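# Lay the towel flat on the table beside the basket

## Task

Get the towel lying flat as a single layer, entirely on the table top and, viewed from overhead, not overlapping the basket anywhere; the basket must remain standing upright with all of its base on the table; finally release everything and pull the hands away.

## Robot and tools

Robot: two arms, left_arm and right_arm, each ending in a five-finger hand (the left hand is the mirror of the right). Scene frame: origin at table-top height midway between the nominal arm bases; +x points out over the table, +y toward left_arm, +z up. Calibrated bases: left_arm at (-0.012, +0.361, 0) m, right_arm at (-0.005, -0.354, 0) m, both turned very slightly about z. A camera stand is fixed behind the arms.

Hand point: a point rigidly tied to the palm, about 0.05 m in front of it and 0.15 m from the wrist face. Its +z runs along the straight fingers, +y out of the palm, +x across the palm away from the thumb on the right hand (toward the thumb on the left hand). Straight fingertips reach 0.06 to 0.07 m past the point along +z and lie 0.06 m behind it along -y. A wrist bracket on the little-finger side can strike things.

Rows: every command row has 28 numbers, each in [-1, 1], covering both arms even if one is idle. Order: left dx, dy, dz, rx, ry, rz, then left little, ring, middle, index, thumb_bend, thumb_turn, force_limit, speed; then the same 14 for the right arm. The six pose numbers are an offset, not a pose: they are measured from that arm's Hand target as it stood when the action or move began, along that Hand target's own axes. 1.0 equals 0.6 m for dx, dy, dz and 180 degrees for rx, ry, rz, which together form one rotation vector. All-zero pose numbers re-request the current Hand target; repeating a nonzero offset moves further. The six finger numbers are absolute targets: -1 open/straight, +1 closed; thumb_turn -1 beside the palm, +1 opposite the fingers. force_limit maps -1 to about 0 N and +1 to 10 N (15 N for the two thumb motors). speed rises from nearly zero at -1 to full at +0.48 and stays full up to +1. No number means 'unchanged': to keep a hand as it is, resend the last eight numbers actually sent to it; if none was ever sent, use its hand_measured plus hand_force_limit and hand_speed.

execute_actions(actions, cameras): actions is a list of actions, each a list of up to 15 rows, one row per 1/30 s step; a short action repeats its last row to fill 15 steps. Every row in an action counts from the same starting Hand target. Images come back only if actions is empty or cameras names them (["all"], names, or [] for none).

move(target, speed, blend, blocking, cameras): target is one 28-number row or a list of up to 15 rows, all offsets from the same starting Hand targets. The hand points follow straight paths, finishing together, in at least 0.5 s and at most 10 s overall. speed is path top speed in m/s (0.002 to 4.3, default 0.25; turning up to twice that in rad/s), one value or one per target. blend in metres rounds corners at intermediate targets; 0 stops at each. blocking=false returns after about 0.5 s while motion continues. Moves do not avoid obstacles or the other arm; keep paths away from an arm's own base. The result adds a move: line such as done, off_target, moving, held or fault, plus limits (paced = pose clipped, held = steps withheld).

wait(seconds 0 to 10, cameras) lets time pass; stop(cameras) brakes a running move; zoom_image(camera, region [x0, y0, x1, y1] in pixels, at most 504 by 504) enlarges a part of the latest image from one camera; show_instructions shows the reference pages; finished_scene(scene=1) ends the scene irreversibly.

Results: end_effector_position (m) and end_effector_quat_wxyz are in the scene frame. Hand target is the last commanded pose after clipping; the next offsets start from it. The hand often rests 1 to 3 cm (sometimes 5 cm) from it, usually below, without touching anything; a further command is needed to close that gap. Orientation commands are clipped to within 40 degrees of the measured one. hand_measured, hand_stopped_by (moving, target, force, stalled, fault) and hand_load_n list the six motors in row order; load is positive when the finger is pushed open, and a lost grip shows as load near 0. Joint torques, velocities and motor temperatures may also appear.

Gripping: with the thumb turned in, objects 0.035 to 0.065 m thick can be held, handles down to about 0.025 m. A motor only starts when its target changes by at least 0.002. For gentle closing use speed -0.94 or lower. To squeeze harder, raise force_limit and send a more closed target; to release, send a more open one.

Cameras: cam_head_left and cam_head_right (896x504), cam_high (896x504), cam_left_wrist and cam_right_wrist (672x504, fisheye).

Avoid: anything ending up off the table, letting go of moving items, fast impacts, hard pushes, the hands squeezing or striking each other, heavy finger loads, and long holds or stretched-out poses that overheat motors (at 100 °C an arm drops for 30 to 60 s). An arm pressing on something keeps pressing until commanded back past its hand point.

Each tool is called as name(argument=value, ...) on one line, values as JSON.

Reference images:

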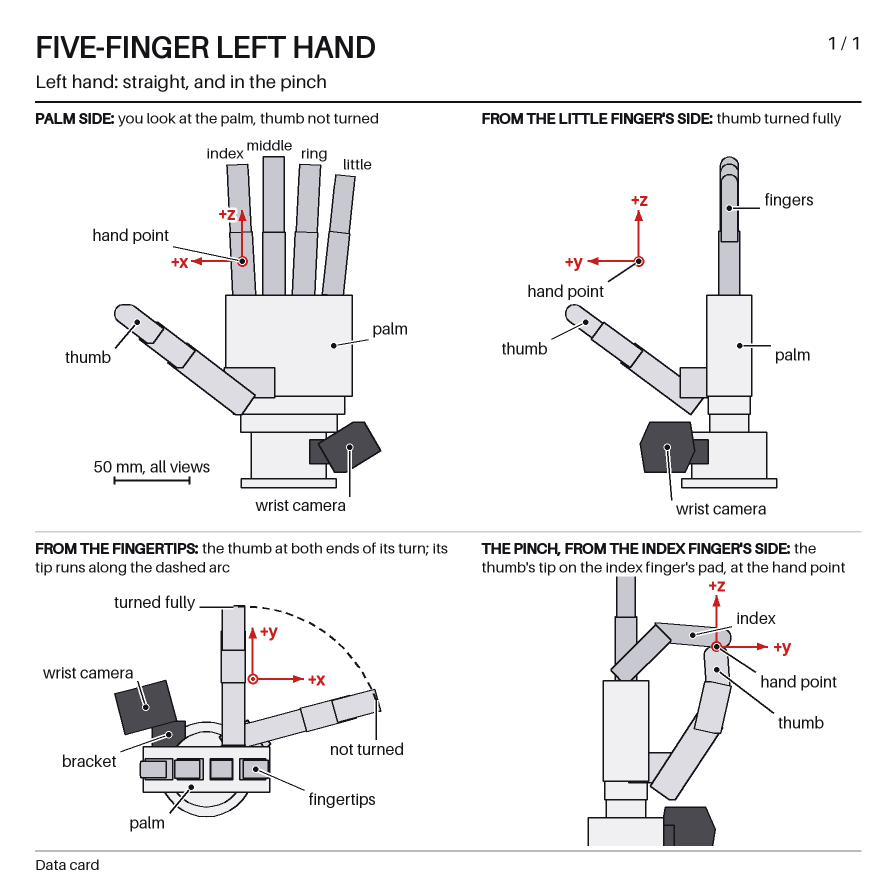

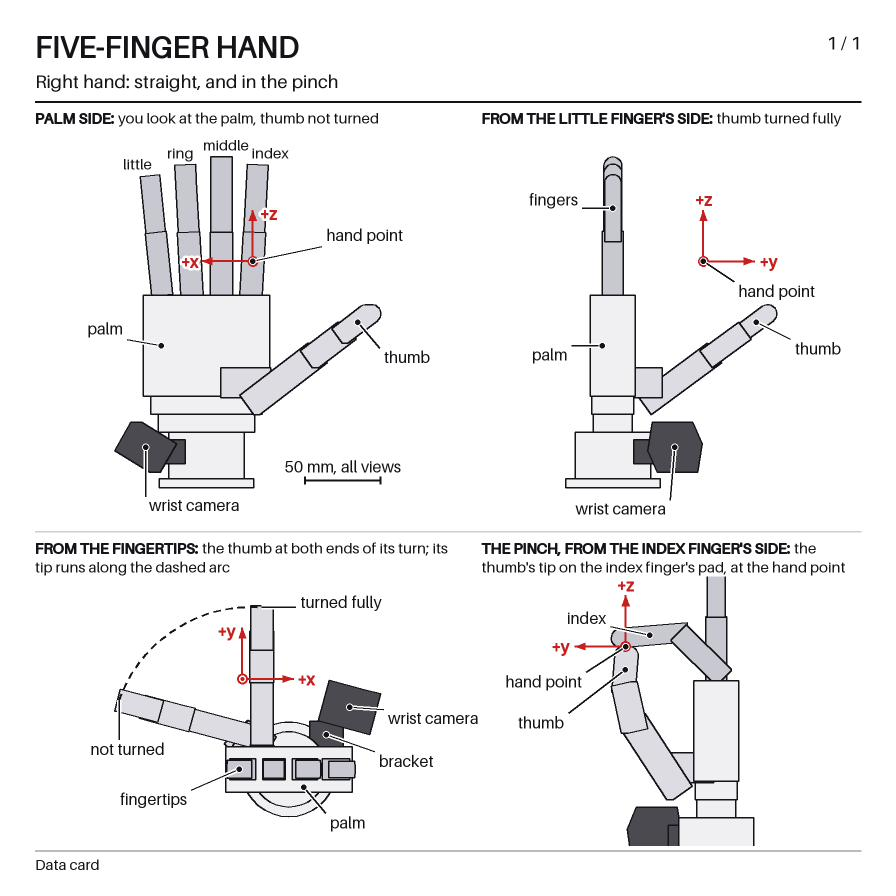

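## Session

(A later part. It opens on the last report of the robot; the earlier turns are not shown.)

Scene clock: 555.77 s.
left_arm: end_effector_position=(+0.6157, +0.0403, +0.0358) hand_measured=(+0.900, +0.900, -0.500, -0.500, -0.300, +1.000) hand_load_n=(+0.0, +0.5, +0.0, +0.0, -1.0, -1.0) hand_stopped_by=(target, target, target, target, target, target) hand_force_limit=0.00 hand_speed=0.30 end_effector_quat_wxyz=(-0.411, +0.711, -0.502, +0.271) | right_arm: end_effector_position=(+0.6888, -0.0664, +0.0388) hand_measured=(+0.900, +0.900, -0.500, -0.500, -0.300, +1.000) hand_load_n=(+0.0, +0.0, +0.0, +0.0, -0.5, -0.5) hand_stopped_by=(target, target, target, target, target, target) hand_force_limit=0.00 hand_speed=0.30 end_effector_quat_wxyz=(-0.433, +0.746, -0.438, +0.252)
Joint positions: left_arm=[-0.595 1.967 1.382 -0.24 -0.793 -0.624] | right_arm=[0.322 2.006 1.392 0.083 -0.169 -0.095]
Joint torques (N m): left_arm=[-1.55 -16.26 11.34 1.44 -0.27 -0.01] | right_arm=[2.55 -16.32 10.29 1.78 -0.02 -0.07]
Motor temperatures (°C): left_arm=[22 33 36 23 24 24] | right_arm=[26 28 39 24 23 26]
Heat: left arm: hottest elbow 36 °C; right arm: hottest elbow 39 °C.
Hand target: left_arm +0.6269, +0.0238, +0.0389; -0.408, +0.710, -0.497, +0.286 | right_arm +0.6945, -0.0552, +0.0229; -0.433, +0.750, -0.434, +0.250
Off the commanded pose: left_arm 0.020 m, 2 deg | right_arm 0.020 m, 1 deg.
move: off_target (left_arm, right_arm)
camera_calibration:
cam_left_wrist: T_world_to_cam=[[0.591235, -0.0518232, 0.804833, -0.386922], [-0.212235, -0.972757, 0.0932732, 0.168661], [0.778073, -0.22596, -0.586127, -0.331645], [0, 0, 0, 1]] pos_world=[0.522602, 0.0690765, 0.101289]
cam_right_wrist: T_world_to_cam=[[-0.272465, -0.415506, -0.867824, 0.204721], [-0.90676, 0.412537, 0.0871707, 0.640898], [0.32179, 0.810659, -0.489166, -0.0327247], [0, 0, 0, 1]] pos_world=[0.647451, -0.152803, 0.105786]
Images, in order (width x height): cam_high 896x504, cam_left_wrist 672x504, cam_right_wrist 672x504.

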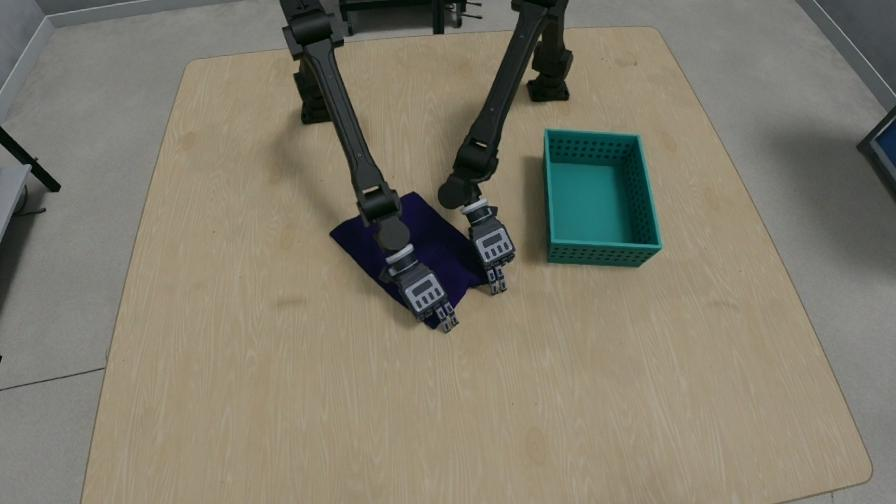

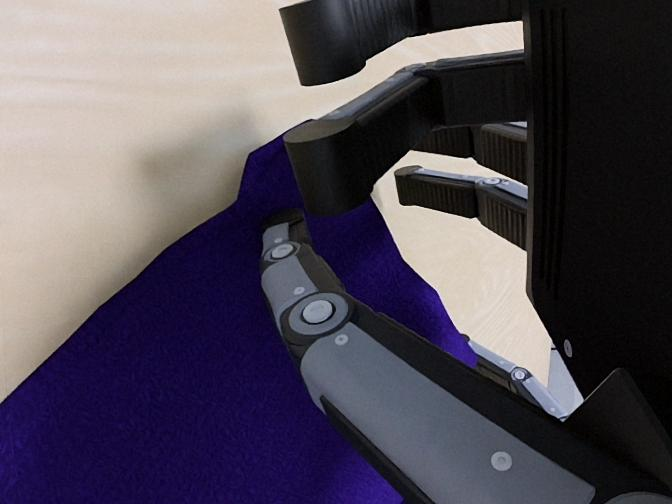

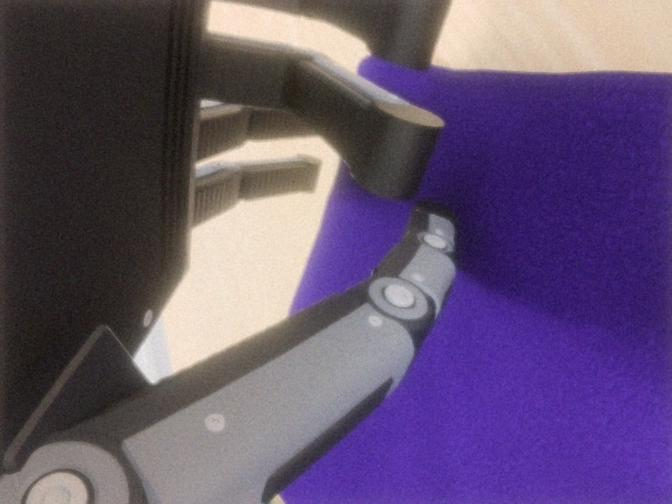

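move(target=[[0,-0.0205,-0.031,0,0,0,0.9,0.9,-0.4,-0.4,-0.1,1,0,0.3,0,-0.023,-0.0268,0,0,0,0.9,0.9,-0.4,-0.4,-0.1,1,0,0.3],[0,0.0127,-0.0118,0,0,0,0.9,0.9,-0.4,-0.4,-0.1,1,0,0.3,0,0.0058,-0.0102,0,0,0,0.9,0.9,-0.4,-0.4,-0.1,1,0,0.3]], speed=0.08, cameras=["cam_high","cam_left_wrist","cam_right_wrist"])

zoom_image(camera="cam_high", region=[360, 170, 560, 340])

Scene clock: 575.93 s.
left_arm: end_effector_position=(+0.6120, +0.0342, +0.0319) hand_measured=(+0.900, +0.900, -0.400, -0.400, -0.100, +1.000) hand_load_n=(+0.0, +0.0, +0.0, +0.0, +0.0, +0.0) hand_stopped_by=(target, target, target, target, target, target) hand_force_limit=0.00 hand_speed=0.30 end_effector_quat_wxyz=(-0.412, +0.710, -0.503, +0.271) | right_arm: end_effector_position=(+0.6896, -0.0662, +0.0394) hand_measured=(+0.900, +0.900, -0.400, -0.400, -0.100, +1.000) hand_load_n=(+0.0, +0.0, +0.0, +0.0, +0.0, +0.0) hand_stopped_by=(target, target, target, target, target, target) hand_force_limit=0.00 hand_speed=0.30 end_effector_quat_wxyz=(-0.434, +0.746, -0.438, +0.253)
Joint positions: left_arm=[-0.608 1.974 1.382 -0.24 -0.802 -0.635] | right_arm=[0.322 2.006 1.392 0.087 -0.169 -0.095]
Joint torques (N m): left_arm=[-1.49 -17.79 9.63 1.57 -0.31 -0.06] | right_arm=[2.43 -17.14 8.24 2.3 -0.23 -0.14]
Heat: left arm: hottest elbow 35 °C; right arm: hottest elbow 38 °C.
Hand target: left_arm +0.6176, +0.0205, +0.0359; -0.408, +0.710, -0.497, +0.286 | right_arm +0.6884, -0.0589, +0.0228; -0.433, +0.750, -0.434, +0.250
Off the commanded pose: left_arm 0.015 m, 2 deg | right_arm 0.018 m, 1 deg.
move: off_target (left_arm, right_arm)
camera_calibration:
cam_left_wrist: T_world_to_cam=[[0.590602, -0.0536433, 0.805178, -0.381371], [-0.21329, -0.972681, 0.0916465, 0.162901], [0.778265, -0.225863, -0.585909, -0.332561], [0, 0, 0, 1]] pos_world=[0.518805, 0.0628793, 0.0972915]
cam_right_wrist: T_world_to_cam=[[-0.269406, -0.414506, -0.869255, 0.20348], [-0.906936, 0.412756, 0.0842605, 0.641737], [0.323863, 0.811059, -0.487129, -0.0343159], [0, 0, 0, 1]] pos_world=[0.647947, -0.152704, 0.106087]
Images, in order (width x height): cam_high 896x504, cam_left_wrist 672x504, cam_right_wrist 672x504.

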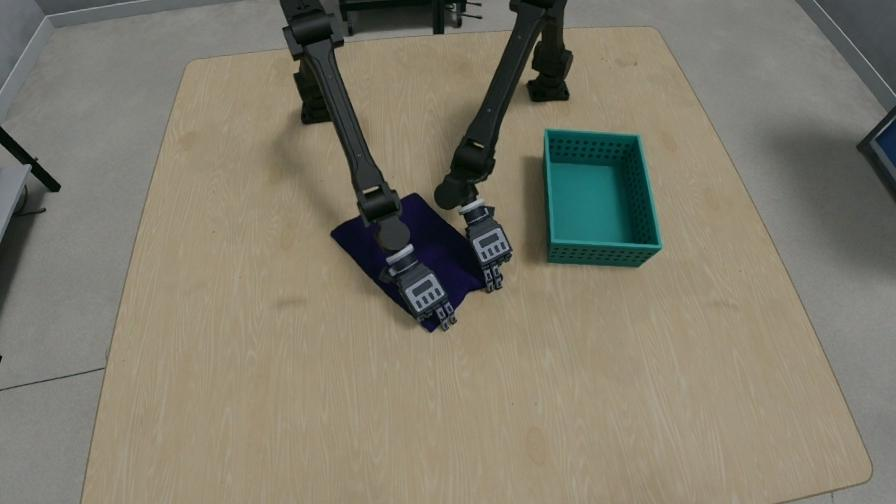

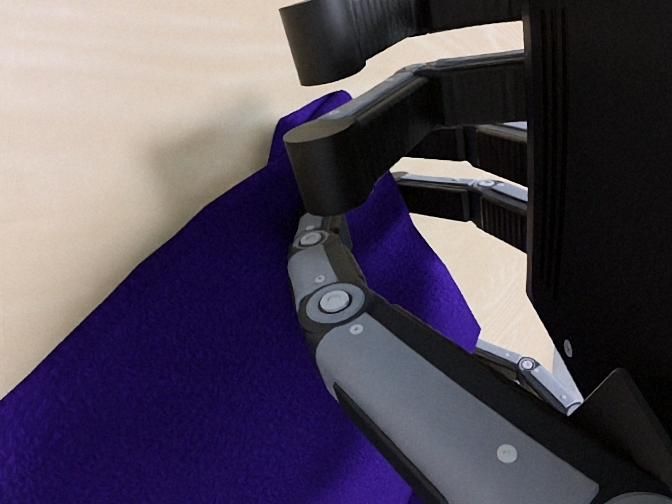

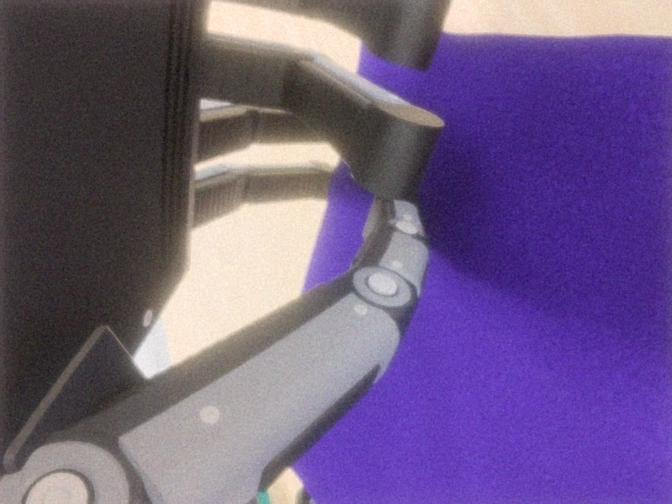

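Scaled by 2.520.

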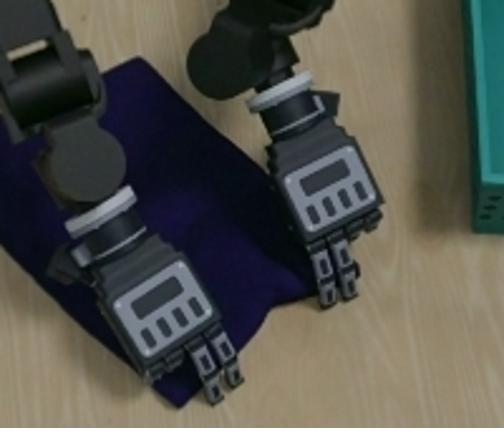

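move(target=[0,0,0,0,0,0,0.9,0.9,0.35,0.35,0.15,1,0.1,0,0,0,0,0,0,0,0.9,0.9,0.35,0.35,0.15,1,0.1,0], speed=0.08, cameras=["cam_high","cam_left_wrist","cam_right_wrist"])

zoom_image(camera="cam_high", region=[360, 170, 560, 340])

Scene clock: 585.17 s.
left_arm: end_effector_position=(+0.6132, +0.0332, +0.0299) hand_measured=(+0.900, +0.900, +0.230, +0.234, +0.150, +1.000) hand_load_n=(+0.5, +0.0, +9.5, +5.5, +1.0, +0.0) hand_stopped_by=(target, target, force, force, target, target) hand_force_limit=0.10 hand_speed=0.00 end_effector_quat_wxyz=(-0.412, +0.710, -0.501, +0.273) | right_arm: end_effector_position=(+0.6909, -0.0653, +0.0400) hand_measured=(+0.900, +0.900, +0.230, +0.314, +0.148, +1.000) hand_load_n=(+0.0, +0.0, +7.5, +9.0, +2.0, -5.5) hand_stopped_by=(target, target, force, force, target, target) hand_force_limit=0.10 hand_speed=0.00 end_effector_quat_wxyz=(-0.436, +0.744, -0.436, +0.255)
Joint positions: left_arm=[-0.608 1.979 1.382 -0.231 -0.804 -0.635] | right_arm=[0.322 2.007 1.392 0.096 -0.169 -0.095]
Joint torques (N m): left_arm=[-1.79 -18.2 9.65 1.17 -0.2 -0.06] | right_arm=[2.26 -17.14 8.29 1.91 -0.11 -0.08]
Heat: left arm: hottest elbow 35 °C; right arm: hottest elbow 37 °C.
Hand target: left_arm +0.6176, +0.0204, +0.0359; -0.408, +0.710, -0.497, +0.286 | right_arm +0.6884, -0.0588, +0.0229; -0.433, +0.750, -0.434, +0.250
Off the commanded pose: left_arm 0.015 m, 2 deg | right_arm 0.019 m, 1 deg.
move: off_target (left_arm, right_arm)
camera_calibration:
cam_left_wrist: T_world_to_cam=[[0.586701, -0.0513917, 0.808171, -0.378273], [-0.212595, -0.972754, 0.0924782, 0.161988], [0.7814, -0.22607, -0.581642, -0.336881], [0, 0, 0, 1]] pos_world=[0.519609, 0.0619758, 0.0947847]
cam_right_wrist: T_world_to_cam=[[-0.26292, -0.412697, -0.872097, 0.200568], [-0.907708, 0.412174, 0.0786056, 0.643121], [0.327015, 0.812277, -0.482978, -0.0374211], [0, 0, 0, 1]] pos_world=[0.648737, -0.151907, 0.106289]
Images, in order (width x height): cam_high 896x504, cam_left_wrist 672x504, cam_right_wrist 672x504.

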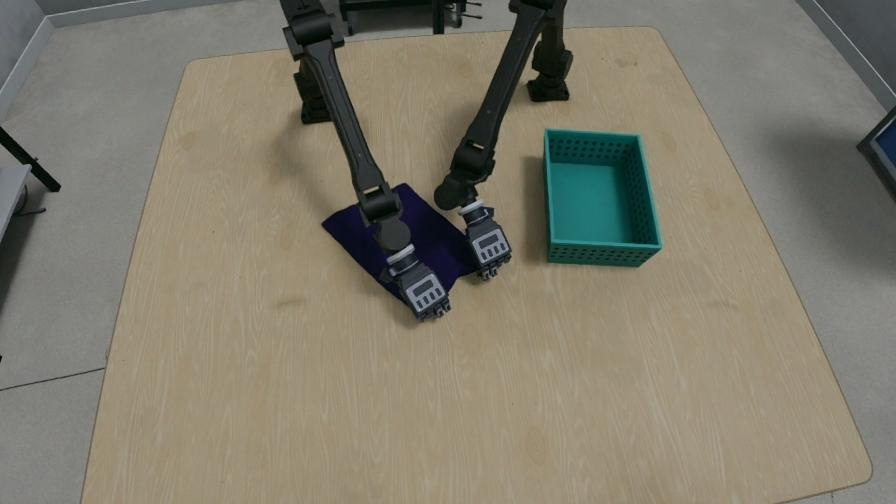

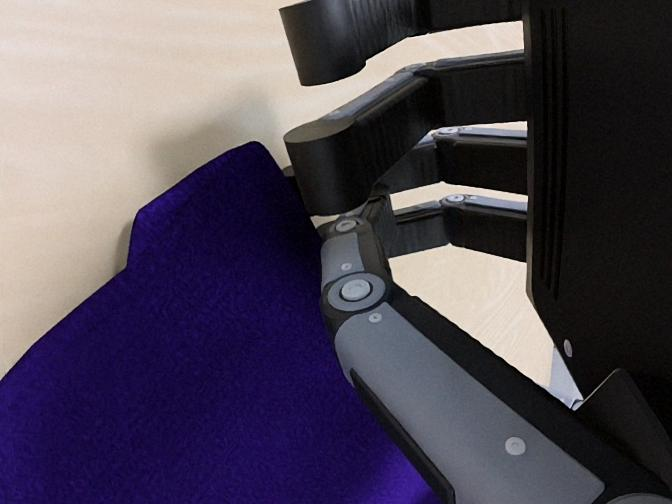

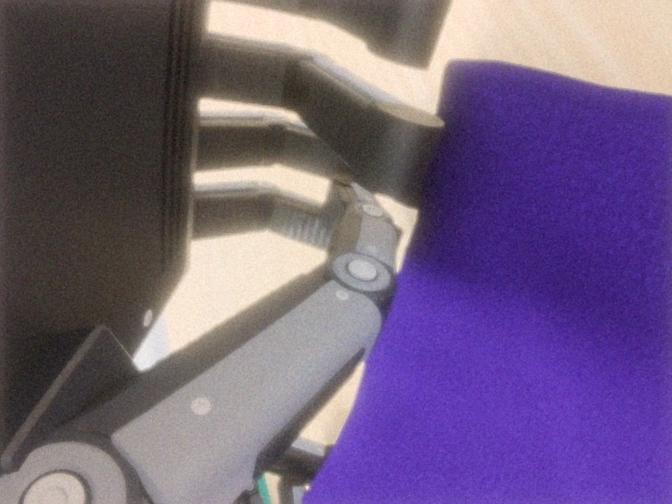

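Scaled by 2.520.

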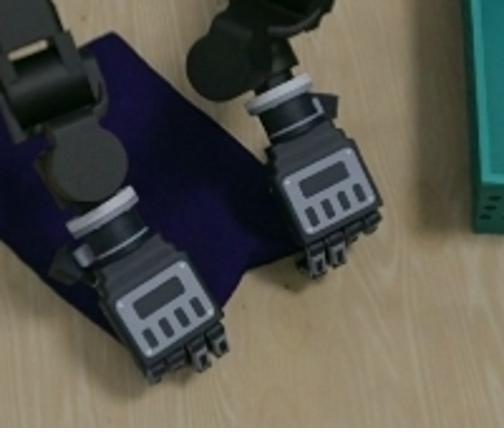

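move(target=[0,-0.0722,-0.0417,0,0,0,0.9,0.9,0.35,0.35,0.15,1,0.1,0,0,-0.0722,-0.0417,0,0,0,0.9,0.9,0.35,0.35,0.15,1,0.1,0], speed=0.1, cameras=["cam_left_wrist","cam_right_wrist"])

Scene clock: 590.63 s.
left_arm: end_effector_position=(+0.6049, +0.0388, +0.0517) hand_measured=(+0.900, +0.900, +0.230, +0.234, +0.150, +1.000) hand_load_n=(+0.0, +0.0, +9.0, +5.5, +1.0, +0.0) hand_stopped_by=(target, target, force, force, target, target) hand_force_limit=0.10 hand_speed=0.00 end_effector_quat_wxyz=(-0.412, +0.710, -0.510, +0.256) | right_arm: end_effector_position=(+0.6786, -0.0693, +0.0430) hand_measured=(+0.900, +0.900, +0.230, +0.314, +0.148, +1.000) hand_load_n=(+0.0, +0.0, +7.5, +9.0, +1.5, -5.5) hand_stopped_by=(target, target, force, force, target, target) hand_force_limit=0.10 hand_speed=0.00 end_effector_quat_wxyz=(-0.418, +0.754, -0.445, +0.240)
Joint positions: left_arm=[-0.608 1.937 1.398 -0.328 -0.803 -0.637] | right_arm=[0.322 1.982 1.392 0.017 -0.169 -0.095]
Joint torques (N m): left_arm=[-1.44 -20.31 12.16 0.73 -0.24 -0.01] | right_arm=[2.37 -20.95 11.08 0.72 -0.15 -0.11]
Heat: left arm: hottest elbow 34 °C; right arm: hottest elbow 37 °C.
Hand target: left_arm +0.6177, +0.0204, +0.0859; -0.408, +0.710, -0.497, +0.286 | right_arm +0.6885, -0.0589, +0.0730; -0.433, +0.750, -0.434, +0.250
Off the commanded pose: left_arm 0.041 m, 4 deg | right_arm 0.033 m, 2 deg.
move: off_target (left_arm, right_arm)
camera_calibration:
cam_left_wrist: T_world_to_cam=[[0.61222, -0.0680678, 0.787752, -0.404492], [-0.209778, -0.974567, 0.0788239, 0.162764], [0.762351, -0.21351, -0.610929, -0.303905], [0, 0, 0, 1]] pos_world=[0.513465, 0.0662048, 0.120145]
cam_right_wrist: T_world_to_cam=[[-0.307496, -0.427378, -0.850173, 0.226639], [-0.902603, 0.413868, 0.11841, 0.628454], [0.301254, 0.80378, -0.513015, -0.0105143], [0, 0, 0, 1]] pos_world=[0.640103, -0.154785, 0.112873]
Images, in order (width x height): cam_left_wrist 672x504, cam_right_wrist 672x504.

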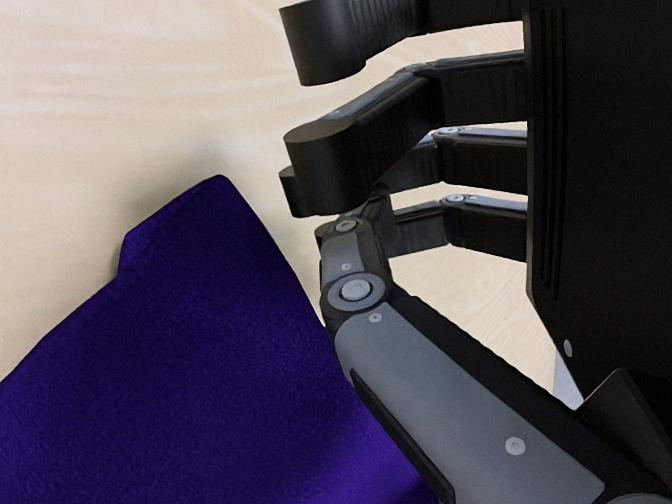

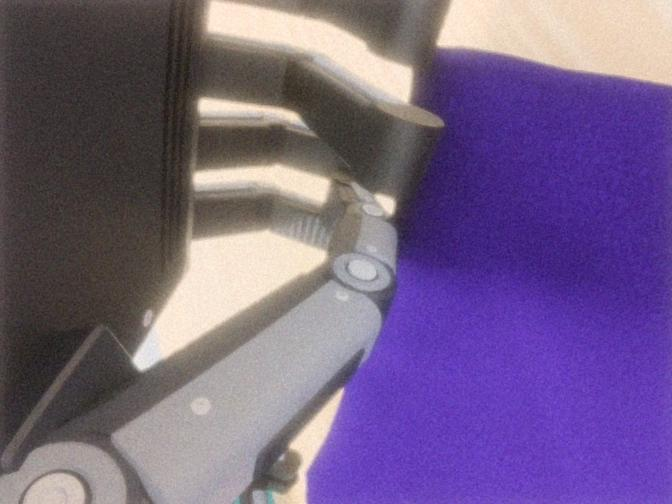

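move(target=[[0,-0.0722,-0.0417,0,0,0,0.9,0.9,-0.4,-0.4,-0.1,1,0.1,0.3,0,0.0192,-0.0665,0,0,0,0.9,0.9,0.35,0.35,0.15,1,0.1,0],[0,-0.0222,-0.1283,0,0,0,0.9,0.9,-0.4,-0.4,-0.1,1,0.1,0.3,0,0.0987,-0.0207,0,0,0,0.9,0.9,0.35,0.35,0.15,1,0.1,0]], speed=0.12, cameras=["cam_high","cam_left_wrist","cam_right_wrist"])

zoom_image(camera="cam_high", region=[360, 170, 560, 340])

Scene clock: 613.13 s.
left_arm: end_effector_position=(+0.5607, +0.0016, +0.1183) hand_measured=(+0.900, +0.900, -0.400, -0.400, -0.100, +1.000) hand_load_n=(+0.0, +0.0, +0.0, -0.5, +0.0, +0.0) hand_stopped_by=(target, target, target, target, target, target) hand_force_limit=0.10 hand_speed=0.30 end_effector_quat_wxyz=(-0.409, +0.707, -0.508, +0.274) | right_arm: end_effector_position=(+0.6523, -0.0760, +0.0448) hand_measured=(+0.900, +0.900, +0.230, +0.314, +0.148, +1.000) hand_load_n=(+0.0, +0.0, +7.0, +9.0, +2.0, -5.5) hand_stopped_by=(target, target, force, force, target, target) hand_force_limit=0.10 hand_speed=0.00 end_effector_quat_wxyz=(-0.438, +0.746, -0.435, +0.251)
Joint positions: left_arm=[-0.703 1.822 1.414 -0.493 -0.854 -0.727] | right_arm=[0.322 1.918 1.259 0.137 -0.179 -0.095]
Joint torques (N m): left_arm=[-0.91 -19.49 9.07 0.68 -0.56 -0.08] | right_arm=[1.14 -16.56 8.01 2.06 -0.26 -0.2]
Heat: left arm: hottest elbow 35 °C; right arm: hottest elbow 37 °C.
Hand target: left_arm +0.5615, +0.0000, +0.1361; -0.408, +0.710, -0.497, +0.286 | right_arm +0.6535, -0.0789, +0.0279; -0.433, +0.750, -0.434, +0.250
Off the commanded pose: left_arm 0.018 m, 2 deg | right_arm 0.017 m, 1 deg.
move: off_target (left_arm, right_arm)
camera_calibration:
cam_left_wrist: T_world_to_cam=[[0.590535, -0.0616738, 0.804652, -0.422262], [-0.226814, -0.969569, 0.0921444, 0.119921], [0.774483, -0.236921, -0.586553, -0.247092], [0, 0, 0, 1]] pos_world=[0.467928, 0.0316885, 0.183792]
cam_right_wrist: T_world_to_cam=[[-0.263506, -0.411874, -0.87231, 0.190601], [-0.91083, 0.404071, 0.0843539, 0.61341], [0.317732, 0.816754, -0.481622, -0.00752096], [0, 0, 0, 1]] pos_world=[0.611327, -0.163215, 0.110897]
Images, in order (width x height): cam_high 896x504, cam_left_wrist 672x504, cam_right_wrist 672x504.

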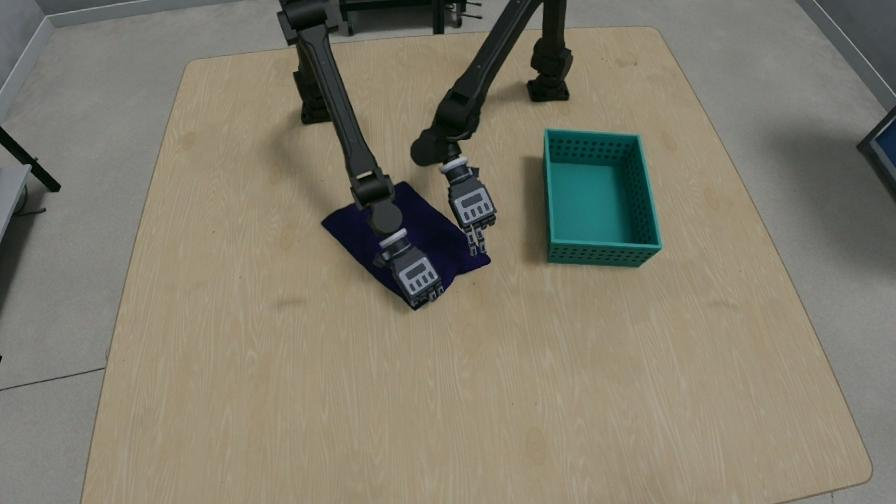

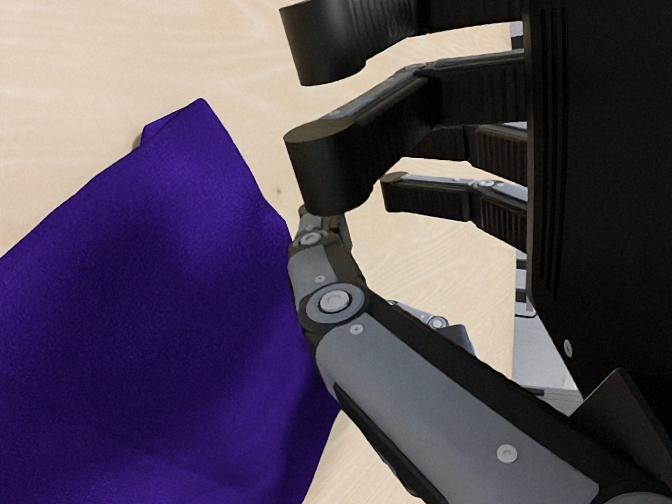

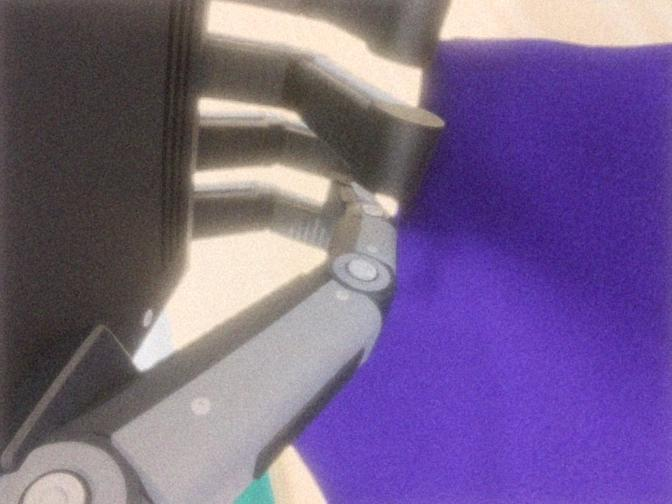

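Scaled by 2.520.

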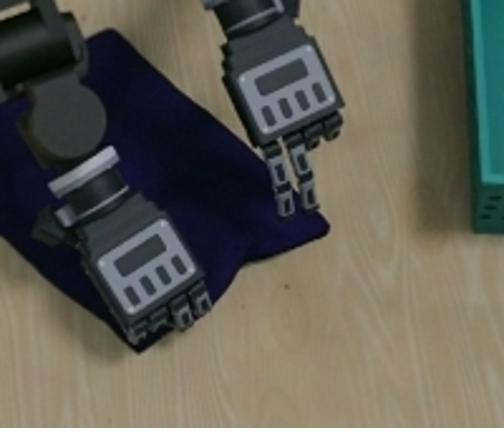

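move(target=[[-0.0293,0.1085,0.0822,0.0833,-0.0257,-0.0107,0.9,0.9,-0.45,-0.45,-0.15,1,0.1,0.3,0,0,0,0,0,0,0.9,0.9,0.35,0.35,0.15,1,0.1,0],[-0.0293,0.1447,0.1028,0.0833,-0.0257,-0.0107,0.9,0.9,-0.45,-0.45,-0.15,1,0.1,0.3,0,0,0,0,0,0,0.9,0.9,0.35,0.35,0.15,1,0.1,0]], speed=[0.12,0.06], cameras=["cam_high","cam_left_wrist"])

zoom_image(camera="cam_high", region=[360, 170, 560, 340])

Scene clock: 640.10 s.
left_arm: end_effector_position=(+0.5665, +0.0264, +0.0332) hand_measured=(+0.900, +0.900, -0.450, -0.450, -0.150, +1.000) hand_load_n=(+0.0, +0.0, +0.0, +0.0, -1.5, +0.0) hand_stopped_by=(target, target, target, target, target, target) hand_force_limit=0.10 hand_speed=0.30 end_effector_quat_wxyz=(-0.512, +0.675, -0.421, +0.325) | right_arm: end_effector_position=(+0.6523, -0.0760, +0.0448) hand_measured=(+0.900, +0.900, +0.230, +0.314, +0.148, +1.000) hand_load_n=(+0.0, +0.0, +7.5, +8.5, +1.5, -5.5) hand_stopped_by=(target, target, force, force, target, target) hand_force_limit=0.10 hand_speed=0.00 end_effector_quat_wxyz=(-0.438, +0.746, -0.435, +0.251)
Joint positions: left_arm=[-0.734 1.96 1.182 0.135 -1.113 -0.599] | right_arm=[0.322 1.918 1.259 0.137 -0.179 -0.095]
Joint torques (N m): left_arm=[-1.61 -16.26 7.24 1.51 -0.38 0.18] | right_arm=[1.26 -15.74 7.73 2.07 -0.27 -0.17]
Motor temperatures (°C): left_arm=[22 35 34 23 25 24] | right_arm=[26 31 34 24 23 26]
Heat: left arm: hottest shoulder 35 °C; right arm: hottest elbow 34 °C.
Hand target: left_arm +0.5646, +0.0197, +0.0302; -0.512, +0.670, -0.427, +0.326 | right_arm +0.6535, -0.0789, +0.0279; -0.433, +0.750, -0.434, +0.250
Off the commanded pose: left_arm 0.008 m, 1 deg | right_arm 0.017 m, 1 deg.
move: off_target (right_arm)
camera_calibration:
cam_left_wrist: T_world_to_cam=[[0.365733, -0.0737965, 0.92779, -0.232102], [-0.131786, -0.990914, -0.0268675, 0.103773], [0.921342, -0.112444, -0.372135, -0.389273], [0, 0, 0, 1]] pos_world=[0.457217, 0.0419302, 0.073268]
Images, in order (width x height): cam_high 896x504, cam_left_wrist 672x504.

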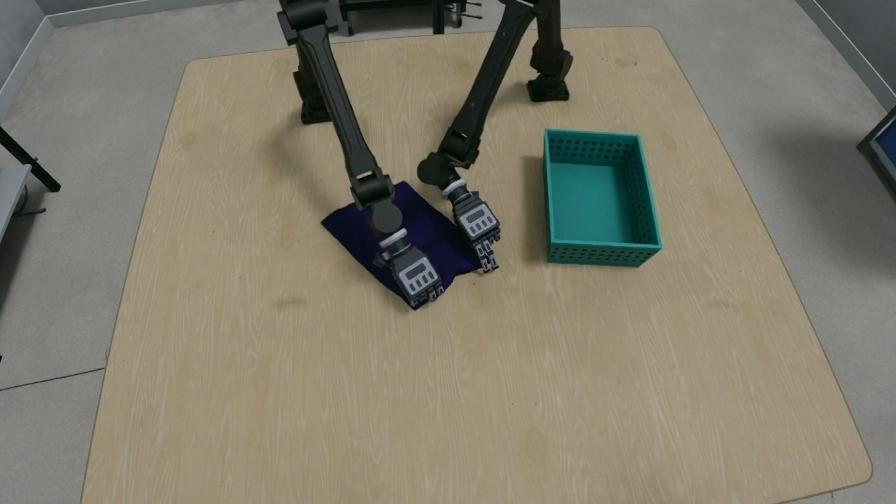

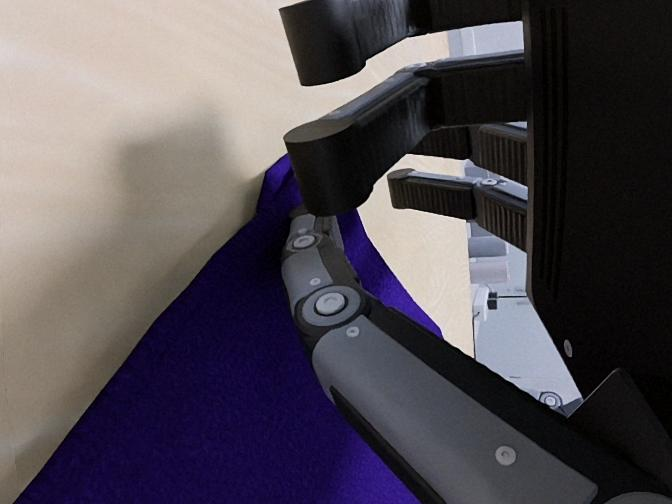

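Scaled by 2.520.

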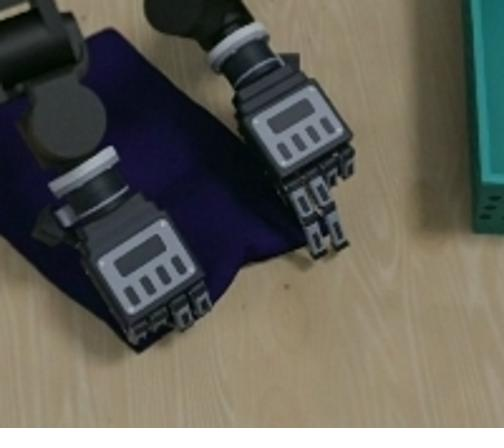

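move(target=[[0.033,-0.0332,-0.0048,0,0,0,0.9,0.9,-0.45,-0.45,-0.15,1,0.1,0.3,0,0,0,0,0,0,0.9,0.9,0.35,0.35,0.15,1,0.1,0],[0.033,0.0183,0.009,0,0,0,0.9,0.9,-0.45,-0.45,-0.15,1,0.1,-0.3,0,0,0,0,0,0,0.9,0.9,0.35,0.35,0.15,1,0.1,0],[0.033,0.0183,0.009,0,0,0,0.9,0.9,0.4,0.4,-0.15,1,0.1,-0.3,0,0,0,0,0,0,0.9,0.9,0.35,0.35,0.15,1,0.1,0]], speed=[0.12,0.06,0.06], cameras=["cam_high","cam_left_wrist"])

zoom_image(camera="cam_high", region=[360, 170, 560, 340])

Scene clock: 654.13 s.
left_arm: end_effector_position=(+0.5738, +0.0152, +0.0300) hand_measured=(+0.900, +0.900, +0.182, +0.238, -0.152, +1.000) hand_load_n=(+0.0, +0.0, +4.0, +17.0, +7.0, -2.0) hand_stopped_by=(target, target, force, force, target, target) hand_force_limit=0.10 hand_speed=-0.30 end_effector_quat_wxyz=(-0.517, +0.673, -0.417, +0.325) | right_arm: end_effector_position=(+0.6523, -0.0760, +0.0448) hand_measured=(+0.900, +0.900, +0.230, +0.314, +0.148, +1.000) hand_load_n=(+0.0, +0.0, +7.5, +9.0, +1.5, -6.0) hand_stopped_by=(target, target, force, force, target, target) hand_force_limit=0.10 hand_speed=0.00 end_effector_quat_wxyz=(-0.438, +0.746, -0.435, +0.251)
Joint positions: left_arm=[-0.743 1.995 1.225 0.131 -1.131 -0.599] | right_arm=[0.322 1.918 1.259 0.137 -0.179 -0.095]
Joint torques (N m): left_arm=[-1.79 -14.8 8.85 1.09 0.06 0.07] | right_arm=[1.14 -16.09 7.98 2.03 -0.24 -0.2]
Heat: left arm: hottest shoulder 34 °C; right arm: hottest elbow 34 °C.
Hand target: left_arm +0.5751, +0.0029, +0.0181; -0.512, +0.670, -0.427, +0.326 | right_arm +0.6535, -0.0789, +0.0279; -0.433, +0.750, -0.434, +0.250
Off the commanded pose: left_arm 0.017 m, 1 deg | right_arm 0.017 m, 1 deg.
move: off_target (left_arm, right_arm); target 2's new numbers were sent with left_arm's hand 0.018 m and 1 deg from that target; target 3's new numbers were sent with left_arm's hand 0.018 m and 1 deg from that target
camera_calibration:
cam_left_wrist: T_world_to_cam=[[0.356753, -0.0770148, 0.931019, -0.227552], [-0.125701, -0.991491, -0.0338503, 0.0902477], [0.925703, -0.104954, -0.363398, -0.401313], [0, 0, 0, 1]] pos_world=[0.464021, 0.0298356, 0.0690736]
Images, in order (width x height): cam_high 896x504, cam_left_wrist 672x504.

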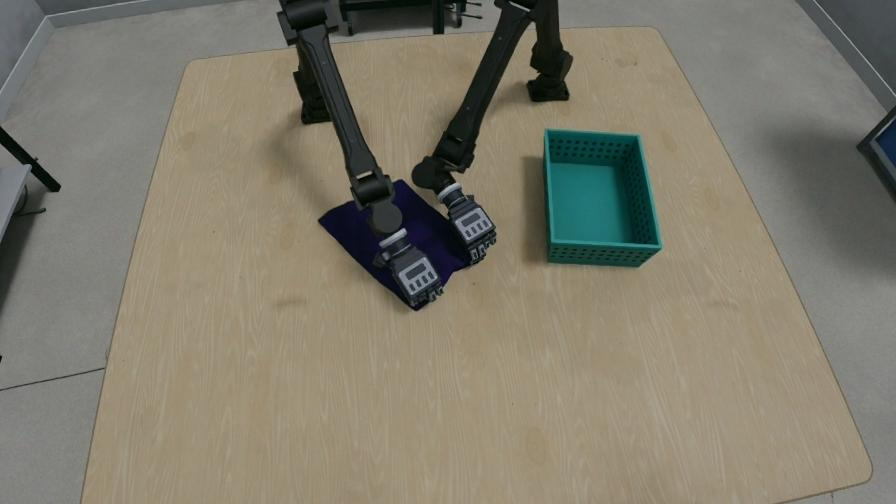

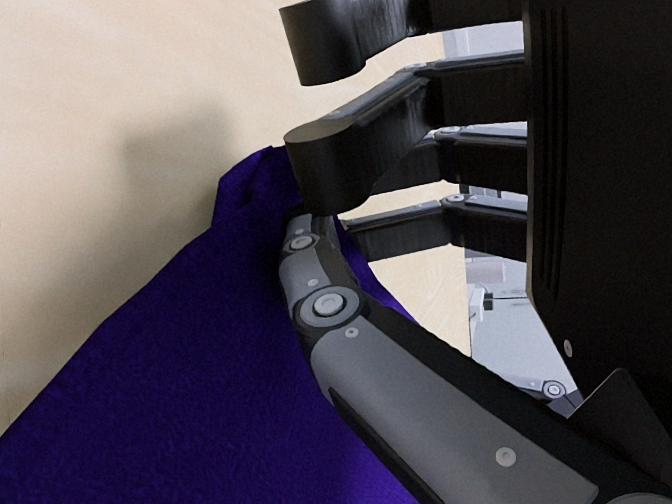

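Scaled by 2.520.

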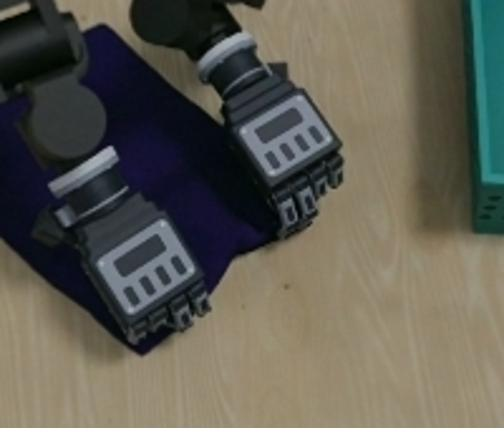

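move(target=[0,-0.0966,-0.0259,0,0,0,0.9,0.9,0.4,0.4,-0.15,1,0.1,-0.3,0,0,0,0,0,0,0.9,0.9,0.35,0.35,0.15,1,0.1,0], speed=0.1, cameras=["cam_high","cam_left_wrist"])

zoom_image(camera="cam_high", region=[360, 170, 560, 340])

Scene clock: 658.93 s.
left_arm: end_effector_position=(+0.5646, +0.0221, +0.0462) hand_measured=(+0.900, +0.900, +0.182, +0.238, -0.152, +1.000) hand_load_n=(+0.0, +0.0, +4.0, +15.5, +7.5, -1.5) hand_stopped_by=(target, target, force, force, target, target) hand_force_limit=0.10 hand_speed=-0.30 end_effector_quat_wxyz=(-0.519, +0.669, -0.439, +0.301) | right_arm: end_effector_position=(+0.6523, -0.0760, +0.0448) hand_measured=(+0.900, +0.900, +0.230, +0.314, +0.148, +1.000) hand_load_n=(+0.0, +0.0, +7.5, +9.0, +2.0, -5.5) hand_stopped_by=(target, target, force, force, target, target) hand_force_limit=0.10 hand_speed=0.00 end_effector_quat_wxyz=(-0.438, +0.746, -0.435, +0.251)
Joint positions: left_arm=[-0.743 1.944 1.229 0.01 -1.122 -0.599] | right_arm=[0.322 1.918 1.259 0.137 -0.179 -0.095]
Joint torques (N m): left_arm=[-1.49 -19.49 11.07 0.73 -0.31 0.09] | right_arm=[1.32 -15.56 7.91 2.14 -0.23 -0.18]
Heat: left arm: hottest shoulder 34 °C; right arm: hottest elbow 34 °C.
Hand target: left_arm +0.5753, +0.0030, +0.0781; -0.512, +0.670, -0.427, +0.326 | right_arm +0.6535, -0.0789, +0.0279; -0.433, +0.750, -0.434, +0.250
Off the commanded pose: left_arm 0.039 m, 3 deg | right_arm 0.017 m, 1 deg.
move: off_target (left_arm, right_arm)
camera_calibration:
cam_left_wrist: T_world_to_cam=[[0.403201, -0.117128, 0.907585, -0.263106], [-0.135119, -0.988524, -0.0675458, 0.10342], [0.905081, -0.0953971, -0.4144, -0.372347], [0, 0, 0, 1]] pos_world=[0.457063, 0.0358952, 0.0914758]
Images, in order (width x height): cam_high 896x504, cam_left_wrist 672x504.

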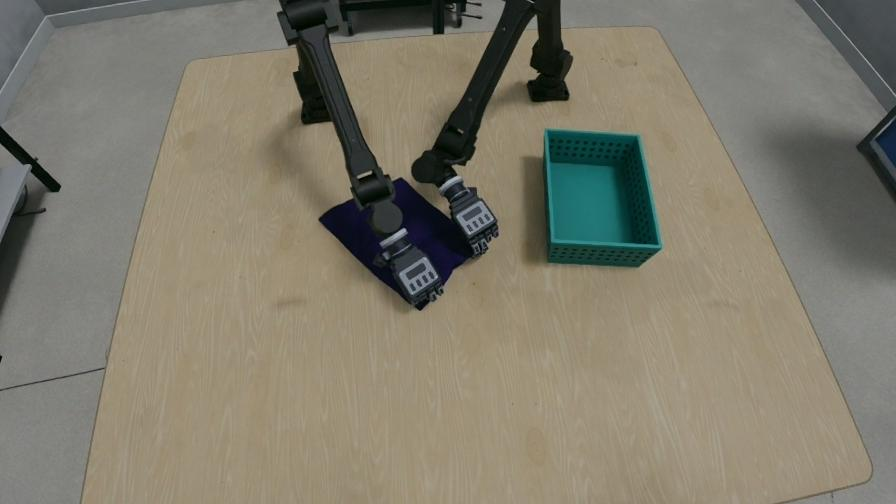

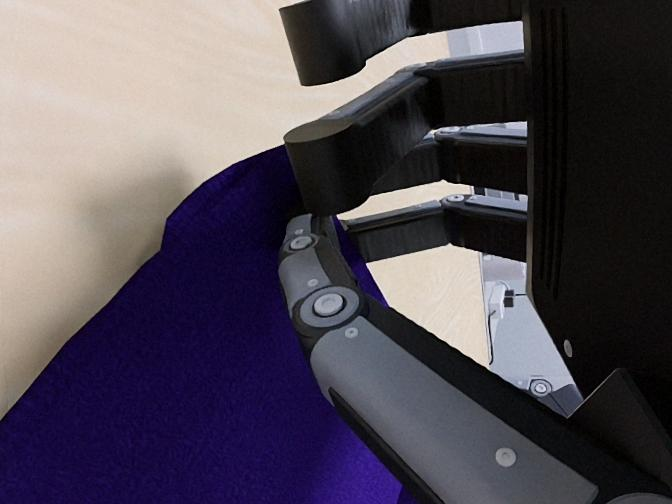

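Scaled by 2.520.

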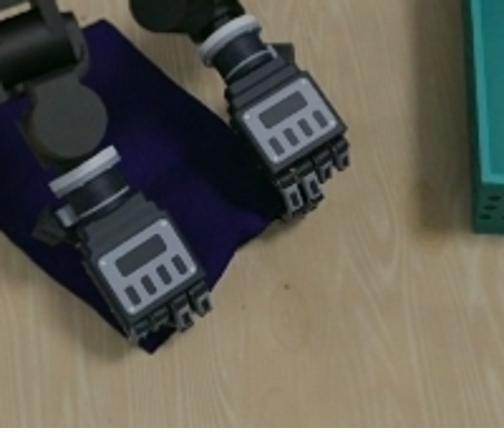

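move(target=[0,-0.0966,-0.0259,0,0,0,0.9,0.9,0.4,0.4,-0.15,1,0.1,-0.3,0,0,0,0,0,0,0.9,0.9,0.35,0.35,0.15,1,0.1,0], speed=0.1, cameras=["cam_high","cam_left_wrist"])

zoom_image(camera="cam_high", region=[360, 170, 560, 340])

Scene clock: 663.73 s.
left_arm: end_effector_position=(+0.5660, +0.0206, +0.1048) hand_measured=(+0.900, +0.900, +0.182, +0.238, -0.152, +1.000) hand_load_n=(+0.0, +0.0, +4.0, +15.0, +7.5, -2.0) hand_stopped_by=(target, target, force, force, target, target) hand_force_limit=0.10 hand_speed=-0.30 end_effector_quat_wxyz=(-0.518, +0.669, -0.440, +0.301) | right_arm: end_effector_position=(+0.6523, -0.0760, +0.0448) hand_measured=(+0.900, +0.900, +0.230, +0.314, +0.148, +1.000) hand_load_n=(+0.0, +0.0, +7.5, +9.0, +2.0, -5.5) hand_stopped_by=(target, target, force, force, target, target) hand_force_limit=0.10 hand_speed=0.00 end_effector_quat_wxyz=(-0.438, +0.746, -0.435, +0.251)
Joint positions: left_arm=[-0.743 1.855 1.279 -0.129 -1.121 -0.599] | right_arm=[0.322 1.918 1.259 0.137 -0.179 -0.095]
Joint torques (N m): left_arm=[-1.61 -18.73 12.12 0.77 -0.33 0.09] | right_arm=[0.91 -15.44 8.05 2.1 -0.28 -0.17]
Heat: left arm: hottest shoulder 34 °C; right arm: hottest elbow 33 °C.
Hand target: left_arm +0.5755, +0.0031, +0.1380; -0.512, +0.670, -0.427, +0.326 | right_arm +0.6535, -0.0789, +0.0279; -0.433, +0.750, -0.434, +0.250
Off the commanded pose: left_arm 0.039 m, 3 deg | right_arm 0.017 m, 1 deg.
move: off_target (left_arm, right_arm)
camera_calibration:
cam_left_wrist: T_world_to_cam=[[0.403824, -0.117209, 0.907297, -0.317311], [-0.136021, -0.988428, -0.0671488, 0.106449], [0.904668, -0.0962956, -0.415094, -0.34924], [0, 0, 0, 1]] pos_world=[0.458564, 0.0343953, 0.150076]
Images, in order (width x height): cam_high 896x504, cam_left_wrist 672x504.

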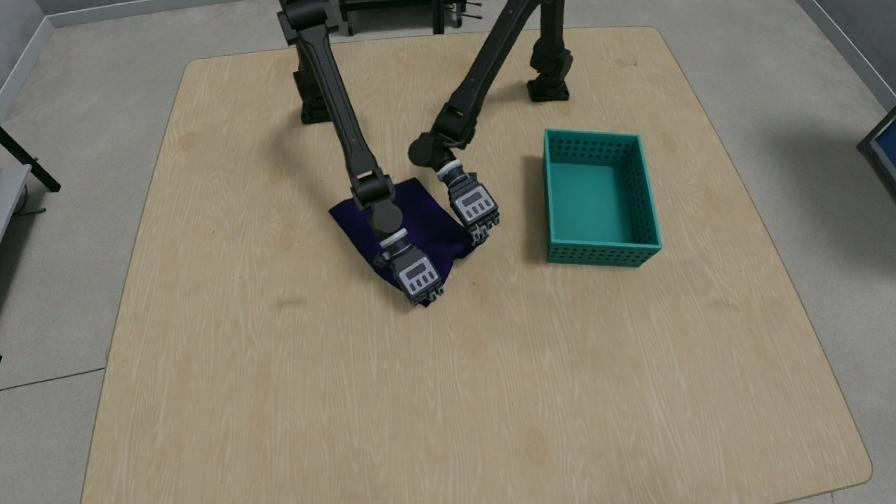

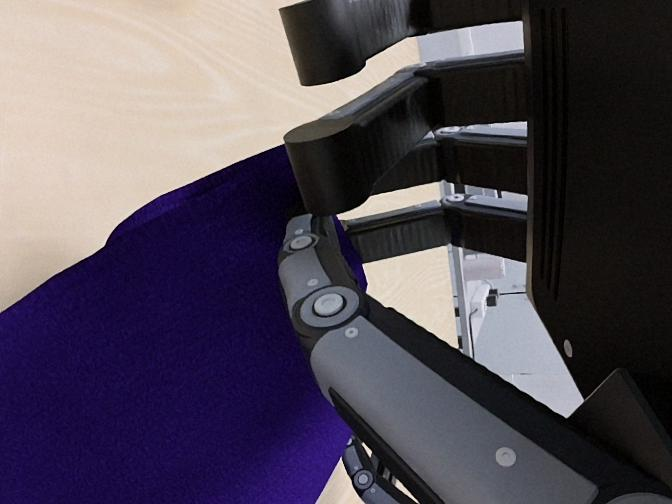

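Scaled by 2.520.

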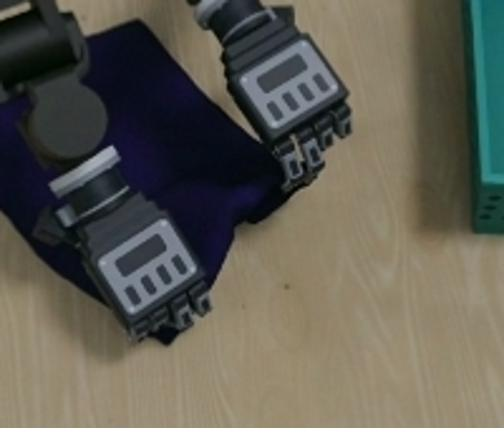

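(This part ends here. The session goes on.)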